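# Shut the toy oven door and leave everything upright

## Task

Push the toy oven's door closed, release it, and have the oven end up upright. Any toy-food basket, small tea box, wire rack and small red box present must also still be standing.

## Robot and tools

Robot: two arms, left_arm and right_arm, each with six revolute joints, a two-finger parallel gripper and a wrist camera. Other cameras: cam_high and cam_low. All four images are 896x504.

Frames: the scene frame has its origin level with the table top, midway between the nominal arm bases. +x points out over the table, +z points up, and left_arm sits on the +y side. Arm names do not match image sides. Measured bases are left_arm (-0.027, +0.302, +0.018) m and right_arm (+0.024, -0.259, 0) m, each with only a tiny yaw. Each arm reports its hand pose, velocities and targets in its own base frame. Table and fixed cameras use the scene frame. Movement offsets are applied along the axes of that arm's current Hand target. The fingers point along the gripper's +z and close along its y. end_effector_position is the point between the pads, just behind the tips.

execute_actions(actions, cameras): actions is a list of actions. Each action is a table of up to 15 rows, and each row lasts 1/30 s. A short table repeats its last row to fill 15 steps. A row is one list of 14 numbers, all in [-1, 1], covering both arms: left dx, dy, dz, rx, ry, rz, opening, then the same seven for right. The six pose numbers are an offset, not a pose. Every row in an action is measured from the Hand target at the start of that action, along that target's axes. Later actions and later calls start from the new Hand target, so a repeated offset keeps adding. Scale: 1.0 equals 0.6 m or 180 degrees. rx, ry, rz form one rotation vector. Opening is absolute: +1 is about 87 mm between the pads, +0.5 about 69, 0 about 43, -0.5 about 18, and -1 is closed. To leave an arm where it is, give all six pose numbers as 0 and repeat its current opening. A 0 in the opening slot is a real command. Images come back only when actions is empty or cameras names them, for example ["all"] or a list of names. An unknown camera name invalidates the call.

move(target, speed, blend, opening_speed, blocking, cameras): runs straight-line paths. target is one 14-number row or a list of up to 15 rows, laid out as above. Every row is an offset from the same starting Hand targets, not from the row before it. speed is in m/s, from 0.002 to 2.9, default 0.25, with rotation capped at twice that value in rad/s. It can be one number or one per target. blend, in metres, rounds corners in a list; 0 makes a full stop at each target. opening_speed is the finger rate in scale units per second, at least 0.2. blocking=false returns after about 0.5 s while the motion continues. A move lasts at most 10 s. Its result adds a "move:" line naming the ending (done, off_target, moving, held, fault) and any limits (paced means the pose was clipped; held means steps were withheld). Paths do not avoid obstacles or the other arm, and faster paths overshoot and hit harder.

wait(seconds 0–10) lets time run with the last commands held. stop() brakes a running move. zoom_image(camera, region [x0, y0, x1, y1] in pixels, at most 504 by 504) enlarges part of a camera's latest image. read_manual gives licence texts only. finished_scene(scene) ends the scene for good; call nothing after it in the same reply.

Result lines: end_effector_position (m) and end_effector_quat_wxyz in the arm's base frame. Hand target is the last commanded pose after clipping, and the next offsets start from it. Tool commands shows the current gripper commands. grip_measured is on the same scale as the opening. In Joint positions the gripper's last value runs from 0 (closed) to 1 (open). Joint torques are in N m, positive toward a larger joint value, and include gravity. Joint velocities may show "within noise". Motor temperatures are also reported. Results from execute_actions also list end-effector positions at some control steps.

Control behaviour: each step limits orientation change to 40 degrees from the measured orientation. Gravity and friction leave the gripper low, short or tilted, worst at long reach. Tiny moves may not happen or may drift sideways. Check the pose after every move and correct any tilt or shortfall with an explicit offset. Resending zeros re-requests the stored target. An arm blocked by contact keeps pushing; end this by commanding the target back past the gripper. To grip, command about 0.04 below the grip reading at first touch. Loose objects may sometimes get nudged by outside forces.

Avoid: any contact between the two arms, grippers or wrist cameras, since the clearance check does not guard these and a moderate bump can fail the run. Avoid fast impacts with the oven or fixed items, releasing the door while it is still swinging, and hard shoves. Do not knock the basket, tea box, rack or red box over, and do not let anything leave the table. Keep paths away from an arm's own base. Do not strain the wrist camera cables. Long stretched poses or pushing against unreachable targets heat the motors: MOTOR HOT shows at 75 °C, the arm folds away at 90 °C, and it goes limp at 100 °C.

Each tool is called by a JSON object that holds its "api" and its "payload".

## Session

{"api": "execute_actions", "payload": {"actions": []}}

Scene clock: 0.00 s.
left_arm: end_effector_position=(+0.3814, +0.0191, +0.0377) grip_measured=+0.982 end_effector_quat_wxyz=(+0.551, -0.040, +0.833, +0.012) | right_arm: end_effector_position=(+0.3729, -0.0002, +0.0274) grip_measured=+1.000 end_effector_quat_wxyz=(+0.530, -0.005, +0.848, -0.014)
Joint positions: left_arm=[0.042 1.57 0.391 0.776 -0.027 -0.037 0.991] | right_arm=[0.017 1.562 0.383 0.726 0.034 -0.015 1]
Joint velocities: within noise
Joint torques (N m): no reading
Motor temperatures (°C): left_arm=[30 37 40 37 31 31 28] | right_arm=[32 39 37 43 31 33 30]
Heat: left arm: 40 °C; right arm: 43 °C.
Hand target: left_arm +0.3889, +0.0205, +0.0506; +0.569, -0.039, +0.821, +0.016 | right_arm +0.3787, -0.0011, +0.0364; +0.543, -0.006, +0.839, -0.017
Tool commands: left_gripper/opening=+1.0 right_gripper/opening=+1.0

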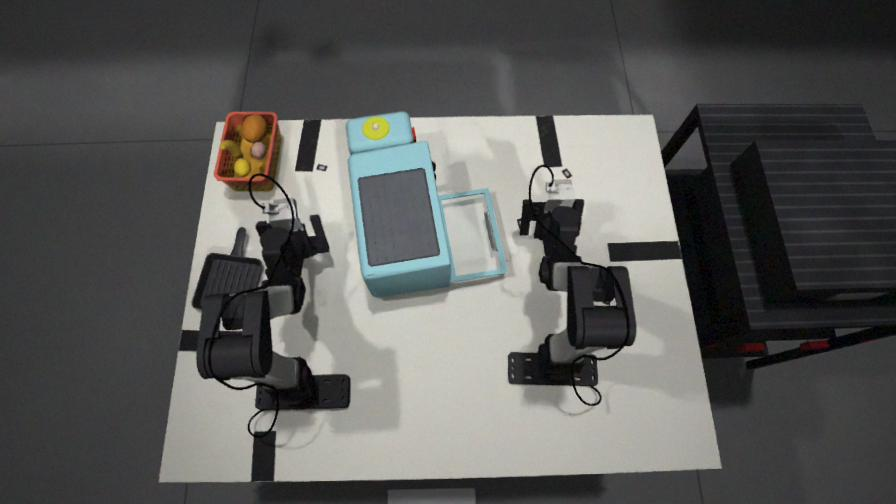

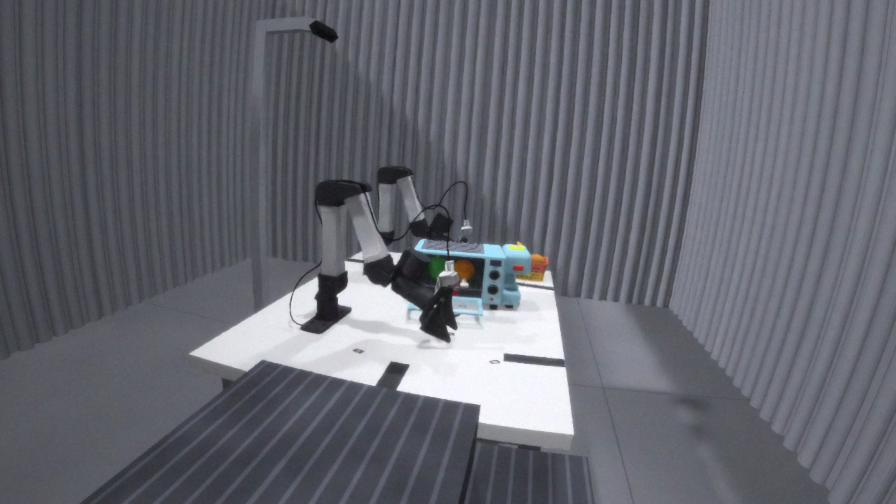

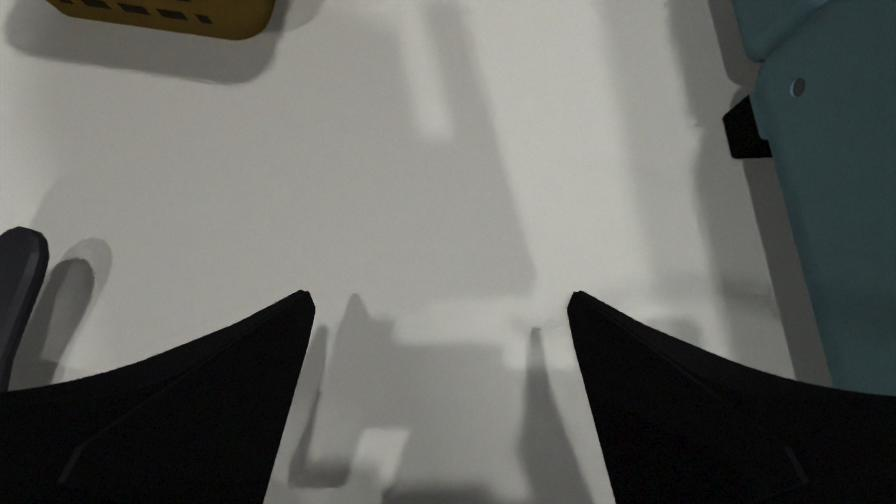

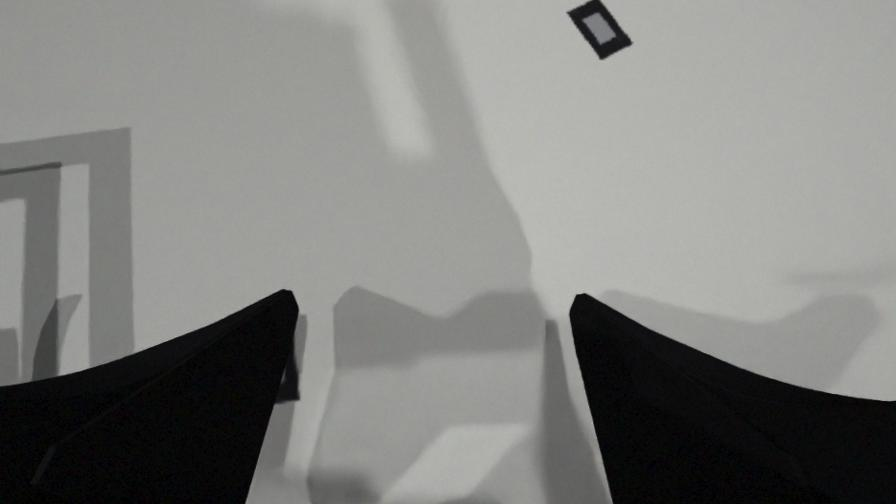

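{"api": "zoom_image", "payload": {"camera": "cam_low", "region": [380, 220, 560, 350]}}

{"api": "zoom_image", "payload": {"camera": "cam_high", "region": [320, 90, 620, 310]}}

Scaled by 2.800 from the camera's 896x504 image, which has a finer 1280x720 frame.

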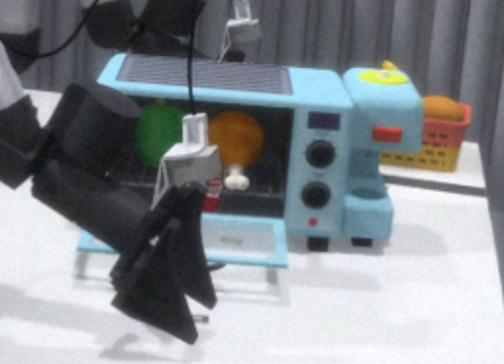

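Scaled by 1.680 from the camera's 896x504 image, which has a finer 1280x720 frame.

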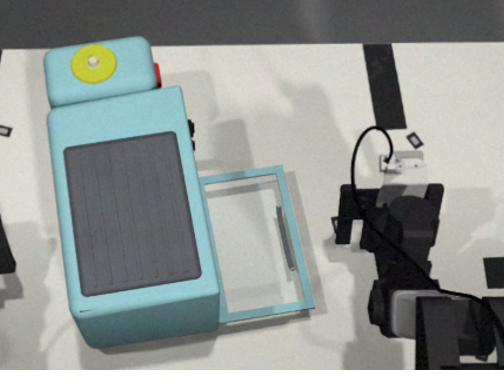

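{"api": "move", "payload": {"target": [0,0,0,0,0,0,1,0,0.143,-0.122,-0.304,0,-0.137,-1], "cameras": ["cam_high","cam_low","cam_right_wrist"], "speed": 0.35}}

Scene clock: 6.07 s.
left_arm: end_effector_position=(+0.3814, +0.0191, +0.0377) grip_measured=+0.982 end_effector_quat_wxyz=(+0.551, -0.040, +0.833, +0.012) | right_arm: end_effector_position=(+0.3093, +0.0823, +0.0553) grip_measured=-0.979 end_effector_quat_wxyz=(+0.461, -0.413, +0.746, +0.246)
Joint positions: left_arm=[0.042 1.57 0.391 0.776 -0.027 -0.037 0.991] | right_arm=[-0.139 1.431 0.573 -0.02 -0.94 -0.788 0.01]
Joint torques (N m): left_arm=[0.31 -6.86 6.54 1.77 0.02 0.14] | right_arm=[-0.17 -3.41 9.66 0.98 -0.6 -0.13]
Heat: left arm: 41 °C; right arm: 44 °C.
Hand target: left_arm +0.3889, +0.0205, +0.0506; +0.569, -0.039, +0.821, +0.016 | right_arm +0.3127, +0.0862, +0.0633; +0.464, -0.425, +0.733, +0.256
Off the commanded pose: left_arm 0.015 m, 3 deg | right_arm 0.010 m, 2 deg.
move: off_target (left_arm)
Images, in order (width x height): cam_high 896x504, cam_low 896x504, cam_right_wrist 896x504.

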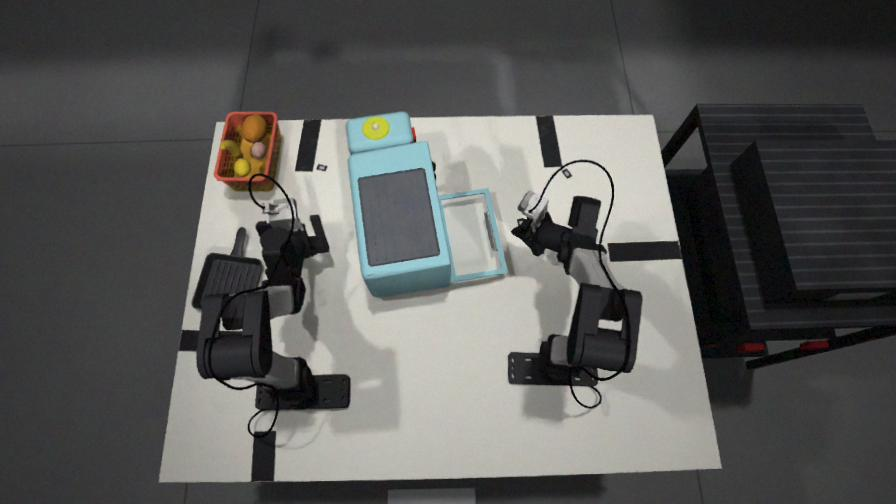

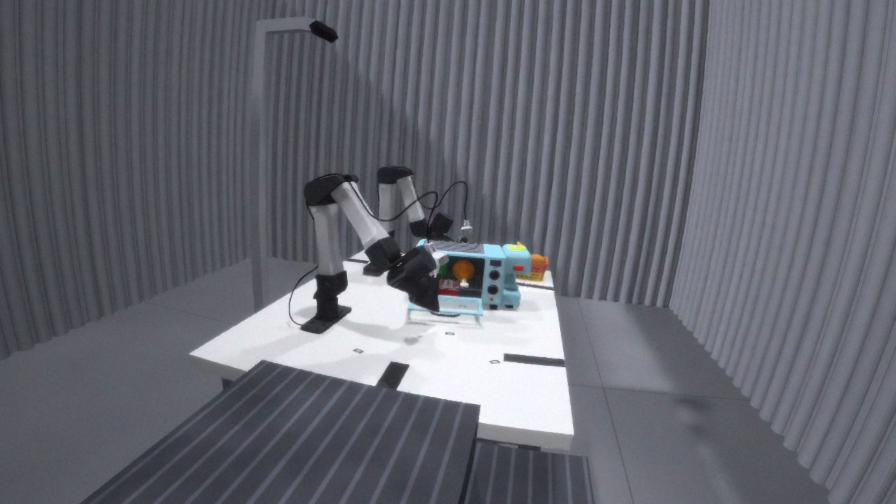

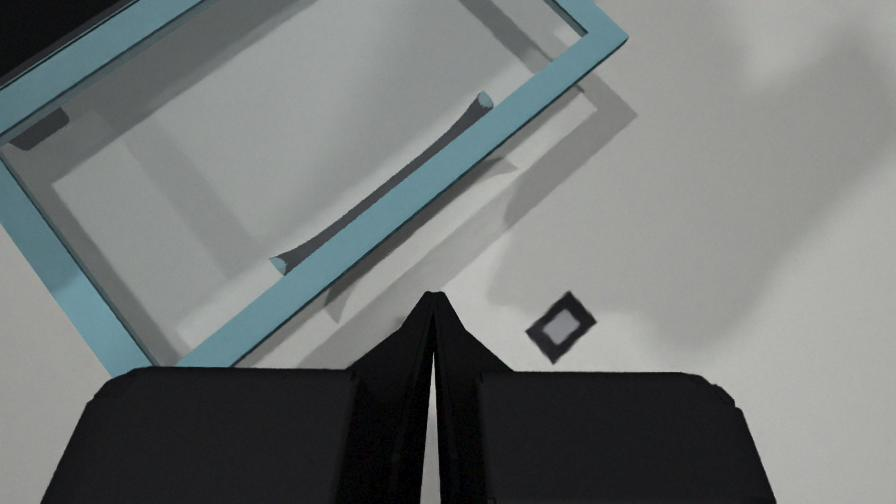

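{"api": "move", "payload": {"target": [[0,0,0,0,0,0,1,0.044,-0.032,0.051,0,0,0,-1],[0,0,0,0,0,0,1,0.013,0.024,0.105,0,0,0,-1],[0,0,0,0,0,0,1,-0.069,0.023,0.065,0,0,0,-1]], "cameras": ["cam_high","cam_low","cam_right_wrist"], "speed": 0.12, "blend": 0.01}}

Scene clock: 13.23 s.
left_arm: end_effector_position=(+0.3814, +0.0191, +0.0377) grip_measured=+0.982 end_effector_quat_wxyz=(+0.551, -0.040, +0.833, +0.012) | right_arm: end_effector_position=(+0.3291, +0.1301, +0.0686) grip_measured=-0.980 end_effector_quat_wxyz=(+0.465, -0.425, +0.741, +0.234)
Joint positions: left_arm=[0.042 1.57 0.391 0.776 -0.027 -0.037 0.991] | right_arm=[0.068 1.445 0.609 0.132 -0.784 -0.595 0.01]
Joint velocities: left_arm=[within noise] | right_arm=[0.002 0.002 0.002 -0.022 -0.081 -0.154 -0.008]
Joint torques (N m): left_arm=[0.36 -6.95 6.57 1.82 0.01 0.08] | right_arm=[0.49 -6.24 9.83 1.13 -0.55 0.32]
Heat: left arm: 42 °C; right arm: 44 °C.
Hand target: left_arm +0.3889, +0.0205, +0.0506; +0.569, -0.039, +0.821, +0.016 | right_arm +0.3274, +0.1393, +0.0832; +0.464, -0.425, +0.733, +0.256
Off the commanded pose: left_arm 0.015 m, 3 deg | right_arm 0.017 m, 3 deg.
move: off_target (left_arm, right_arm)
Images, in order (width x height): cam_high 896x504, cam_low 896x504, cam_right_wrist 896x504.

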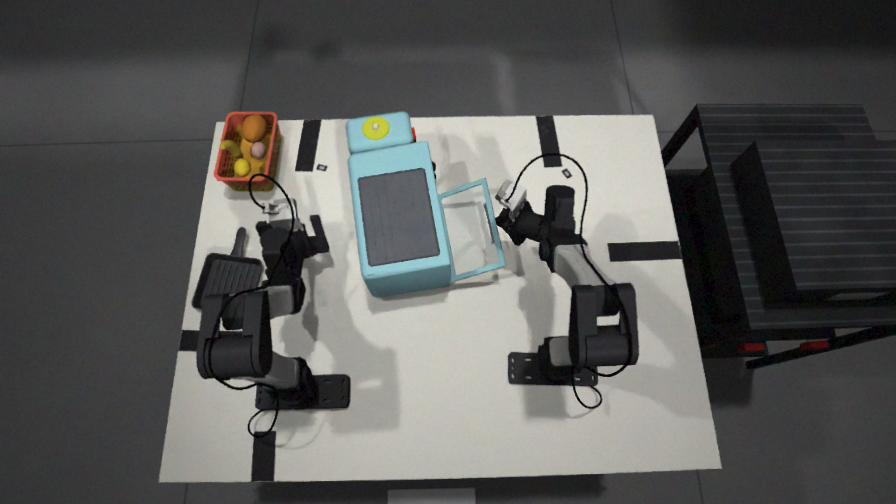

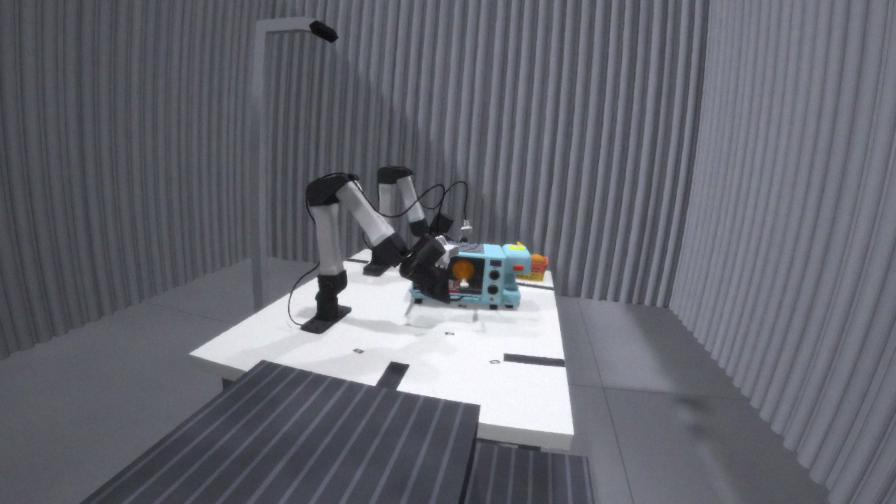

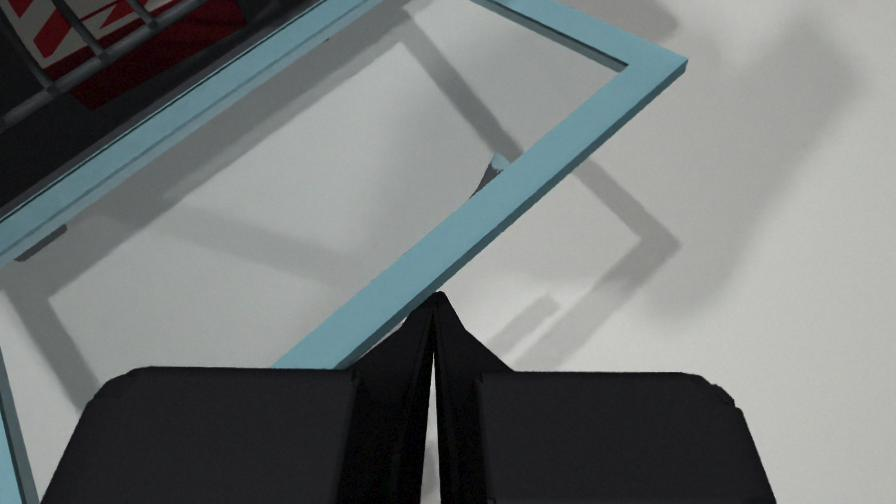

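{"api": "move", "payload": {"target": [[0,0,0,0,0,0,1,-0.097,0.041,0.007,0,0,0,-1],[0,0,0,0,0,0,1,-0.157,0.086,0.034,0,0,0,-1]], "cameras": ["cam_high","cam_low","cam_right_wrist"], "speed": 0.1, "blend": 0.01}}

Scene clock: 16.00 s.
left_arm: end_effector_position=(+0.3814, +0.0191, +0.0377) grip_measured=+0.982 end_effector_quat_wxyz=(+0.551, -0.040, +0.833, +0.012) | right_arm: end_effector_position=(+0.3097, +0.2166, +0.1415) grip_measured=-0.980 end_effector_quat_wxyz=(+0.458, -0.429, +0.734, +0.259)
Joint positions: left_arm=[0.042 1.57 0.391 0.776 -0.027 -0.037 0.991] | right_arm=[0.386 1.32 0.787 -0.03 -0.578 -0.346 0.01]
Joint torques (N m): left_arm=[0.44 -6.87 6.71 1.8 0.04 0.07] | right_arm=[-0.05 -6.22 11.26 1.36 0.02 0.28]
Heat: left arm: 42 °C; right arm: 44 °C.
Hand target: left_arm +0.3889, +0.0205, +0.0506; +0.569, -0.039, +0.821, +0.016 | right_arm +0.3119, +0.2175, +0.1580; +0.464, -0.425, +0.733, +0.256
Off the commanded pose: left_arm 0.015 m, 3 deg | right_arm 0.017 m, 1 deg.
move: off_target (left_arm, right_arm)
Images, in order (width x height): cam_high 896x504, cam_low 896x504, cam_right_wrist 896x504.

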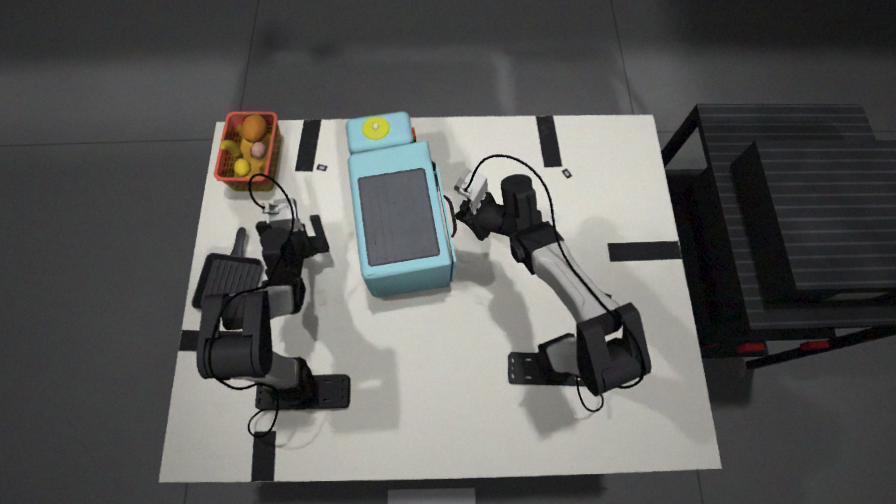

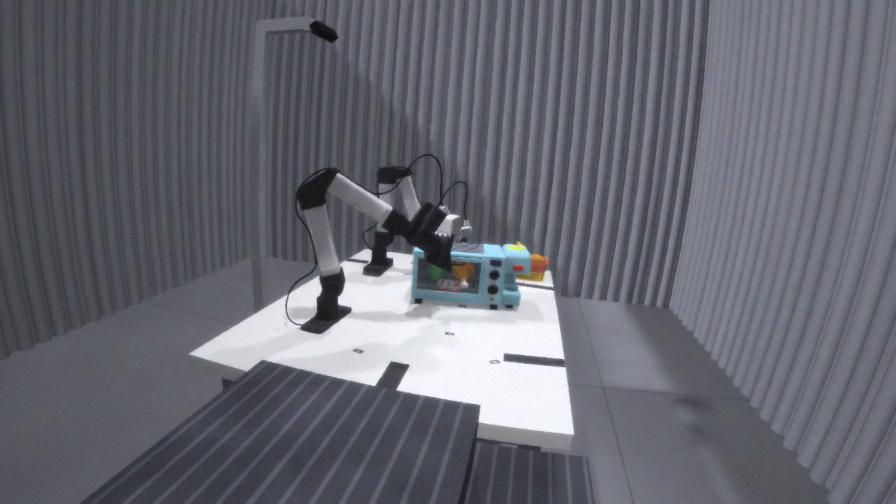

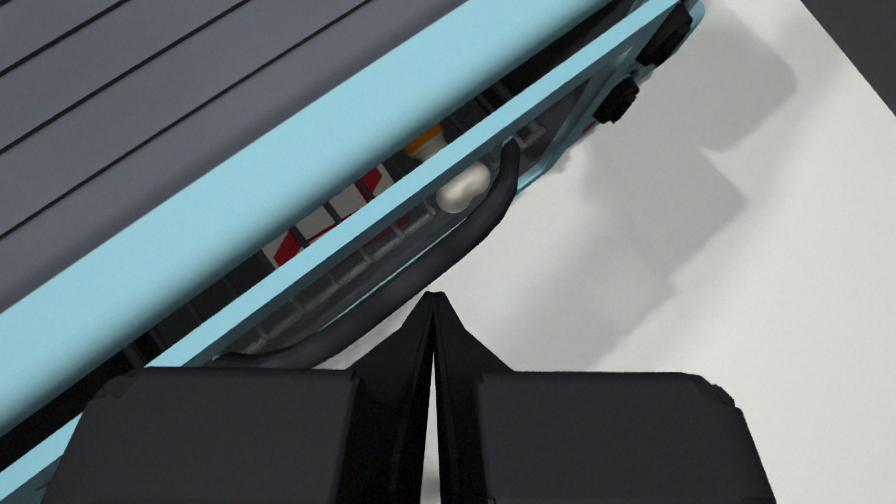

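{"api": "move", "payload": {"target": [0,0,0,0,0,0,1,-0.014,0.028,0.028,0,0,0,-1], "cameras": ["cam_high","cam_right_wrist"], "speed": 0.06}}

Scene clock: 17.60 s.
left_arm: end_effector_position=(+0.3814, +0.0191, +0.0377) grip_measured=+0.982 end_effector_quat_wxyz=(+0.551, -0.040, +0.833, +0.012) | right_arm: end_effector_position=(+0.3047, +0.2284, +0.1371) grip_measured=-0.980 end_effector_quat_wxyz=(+0.453, -0.426, +0.746, +0.239)
Joint positions: left_arm=[0.042 1.57 0.391 0.776 -0.027 -0.037 0.991] | right_arm=[0.463 1.32 0.787 -0.03 -0.471 -0.311 0.01]
Joint torques (N m): left_arm=[0.47 -6.9 6.65 1.83 0.03 0.12] | right_arm=[1.2 -4.31 12.18 1.84 -0.24 0.35]
Heat: left arm: 43 °C; right arm: 44 °C.
Hand target: left_arm +0.3889, +0.0205, +0.0506; +0.569, -0.039, +0.821, +0.016 | right_arm +0.3069, +0.2423, +0.1579; +0.464, -0.425, +0.733, +0.256
Off the commanded pose: left_arm 0.015 m, 3 deg | right_arm 0.025 m, 3 deg.
move: off_target (left_arm, right_arm)
Images, in order (width x height): cam_high 896x504, cam_right_wrist 896x504.

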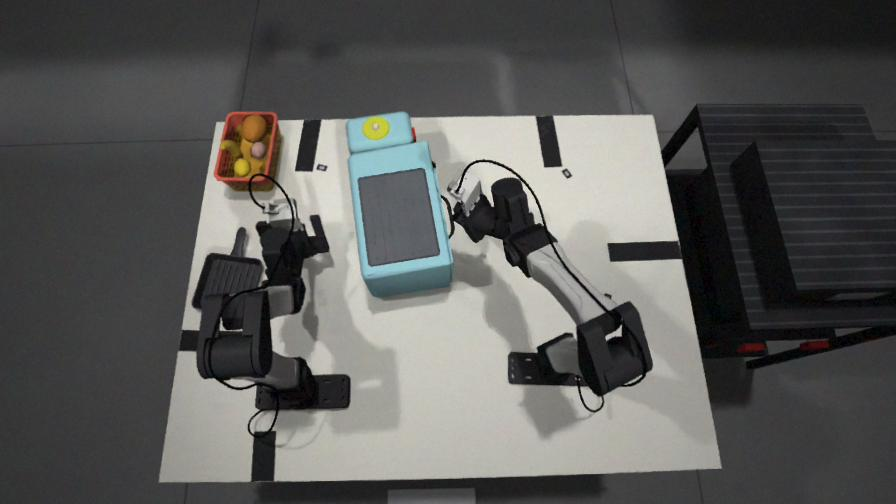

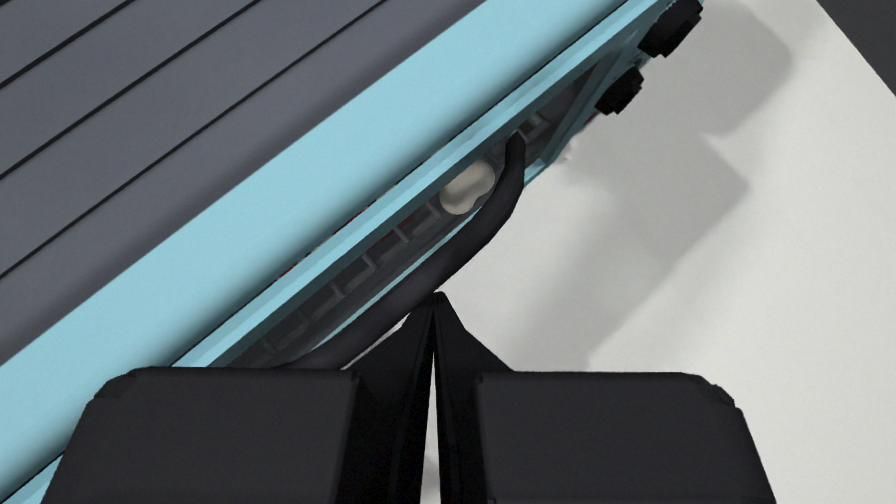

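{"api": "move", "payload": {"target": [0,0,0,0,0,0,1,-0.011,0.023,0.025,0,0,0,-1], "cameras": ["cam_right_wrist"], "speed": 0.06}}

Scene clock: 19.33 s.
left_arm: end_effector_position=(+0.3814, +0.0191, +0.0377) grip_measured=+0.982 end_effector_quat_wxyz=(+0.551, -0.040, +0.833, +0.012) | right_arm: end_effector_position=(+0.3064, +0.2381, +0.1389) grip_measured=-0.980 end_effector_quat_wxyz=(+0.455, -0.417, +0.755, +0.221)
Joint positions: left_arm=[0.042 1.57 0.391 0.776 -0.027 -0.037 0.991] | right_arm=[0.52 1.333 0.81 -0.03 -0.379 -0.277 0.01]
Joint torques (N m): left_arm=[0.31 -7.04 6.67 1.8 0.01 0.1] | right_arm=[2.48 -3.18 11.41 2.19 -0.48 0.42]
Motor temperatures (°C): left_arm=[30 39 43 42 31 31 28] | right_arm=[32 40 41 45 31 33 30]
Heat: left arm: 43 °C; right arm: 45 °C.
Hand target: left_arm +0.3889, +0.0205, +0.0506; +0.569, -0.039, +0.821, +0.016 | right_arm +0.3035, +0.2633, +0.1569; +0.464, -0.425, +0.734, +0.256
Off the commanded pose: left_arm 0.015 m, 3 deg | right_arm 0.031 m, 5 deg.
move: off_target (left_arm, right_arm)
Images, in order (width x height): cam_right_wrist 896x504.

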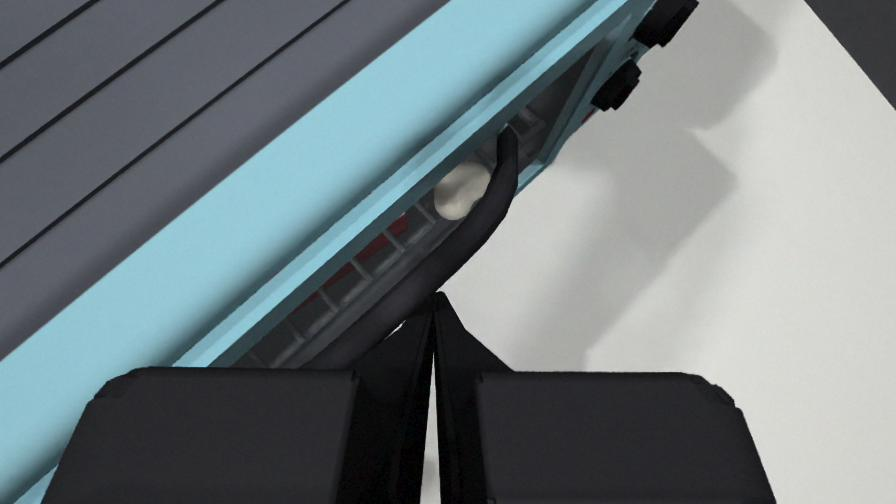

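{"api": "move", "payload": {"target": [0,0,0,0,0,0,1,0.070,-0.130,-0.139,0,0,0,-1], "cameras": ["cam_high","cam_low","cam_right_wrist"], "speed": 0.15}}

{"api": "zoom_image", "payload": {"camera": "cam_low", "region": [380, 220, 560, 350]}}

Scene clock: 21.87 s.
left_arm: end_effector_position=(+0.3814, +0.0191, +0.0377) grip_measured=+0.982 end_effector_quat_wxyz=(+0.551, -0.040, +0.833, +0.012) | right_arm: end_effector_position=(+0.3219, +0.1404, +0.1432) grip_measured=-0.980 end_effector_quat_wxyz=(+0.459, -0.411, +0.747, +0.251)
Joint positions: left_arm=[0.042 1.57 0.391 0.776 -0.027 -0.037 0.991] | right_arm=[0.098 1.292 0.81 -0.208 -0.778 -0.527 0.01]
Joint torques (N m): left_arm=[0.53 -6.95 6.53 1.79 0.04 0.1] | right_arm=[-0.51 -4.27 11.29 1.21 -0.47 -0.13]
Heat: left arm: 43 °C; right arm: 45 °C.
Hand target: left_arm +0.3889, +0.0205, +0.0506; +0.569, -0.039, +0.821, +0.016 | right_arm +0.3233, +0.1434, +0.1571; +0.464, -0.425, +0.733, +0.256
Off the commanded pose: left_arm 0.015 m, 3 deg | right_arm 0.014 m, 2 deg.
move: off_target (left_arm, right_arm)
Images, in order (width x height): cam_high 896x504, cam_low 896x504, cam_right_wrist 896x504.

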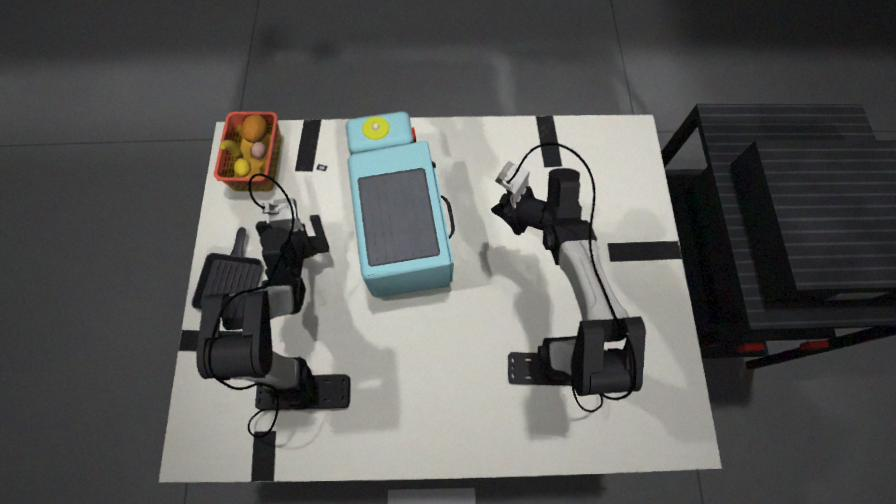

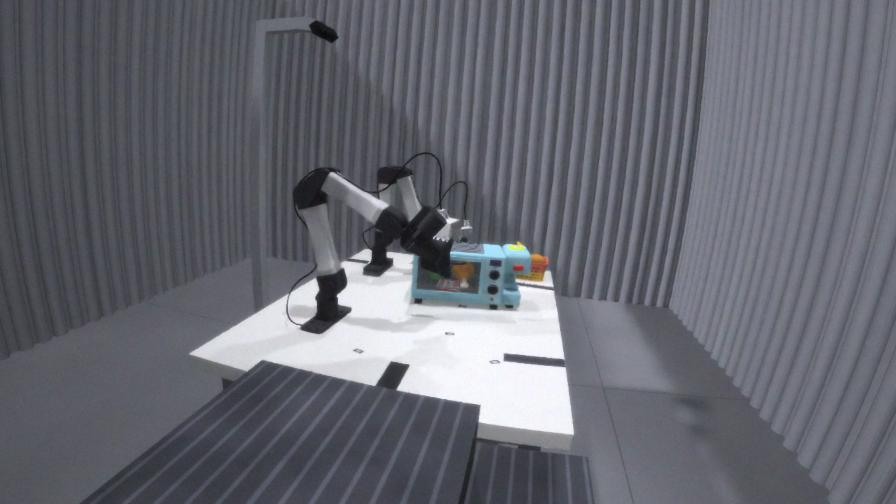

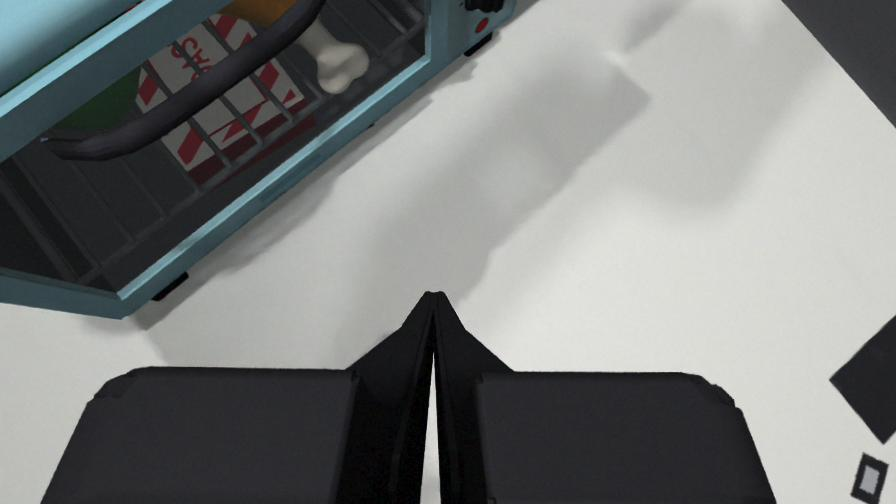

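Scaled by 2.800 from the camera's 896x504 image, which has a finer 1280x720 frame.

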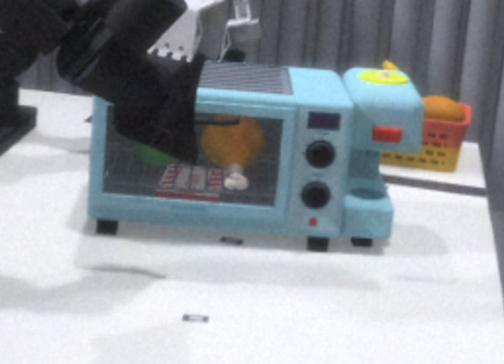

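Closed.

{"api": "finished_scene", "payload": {"scene": 2}}

The scene is finished: the task was done.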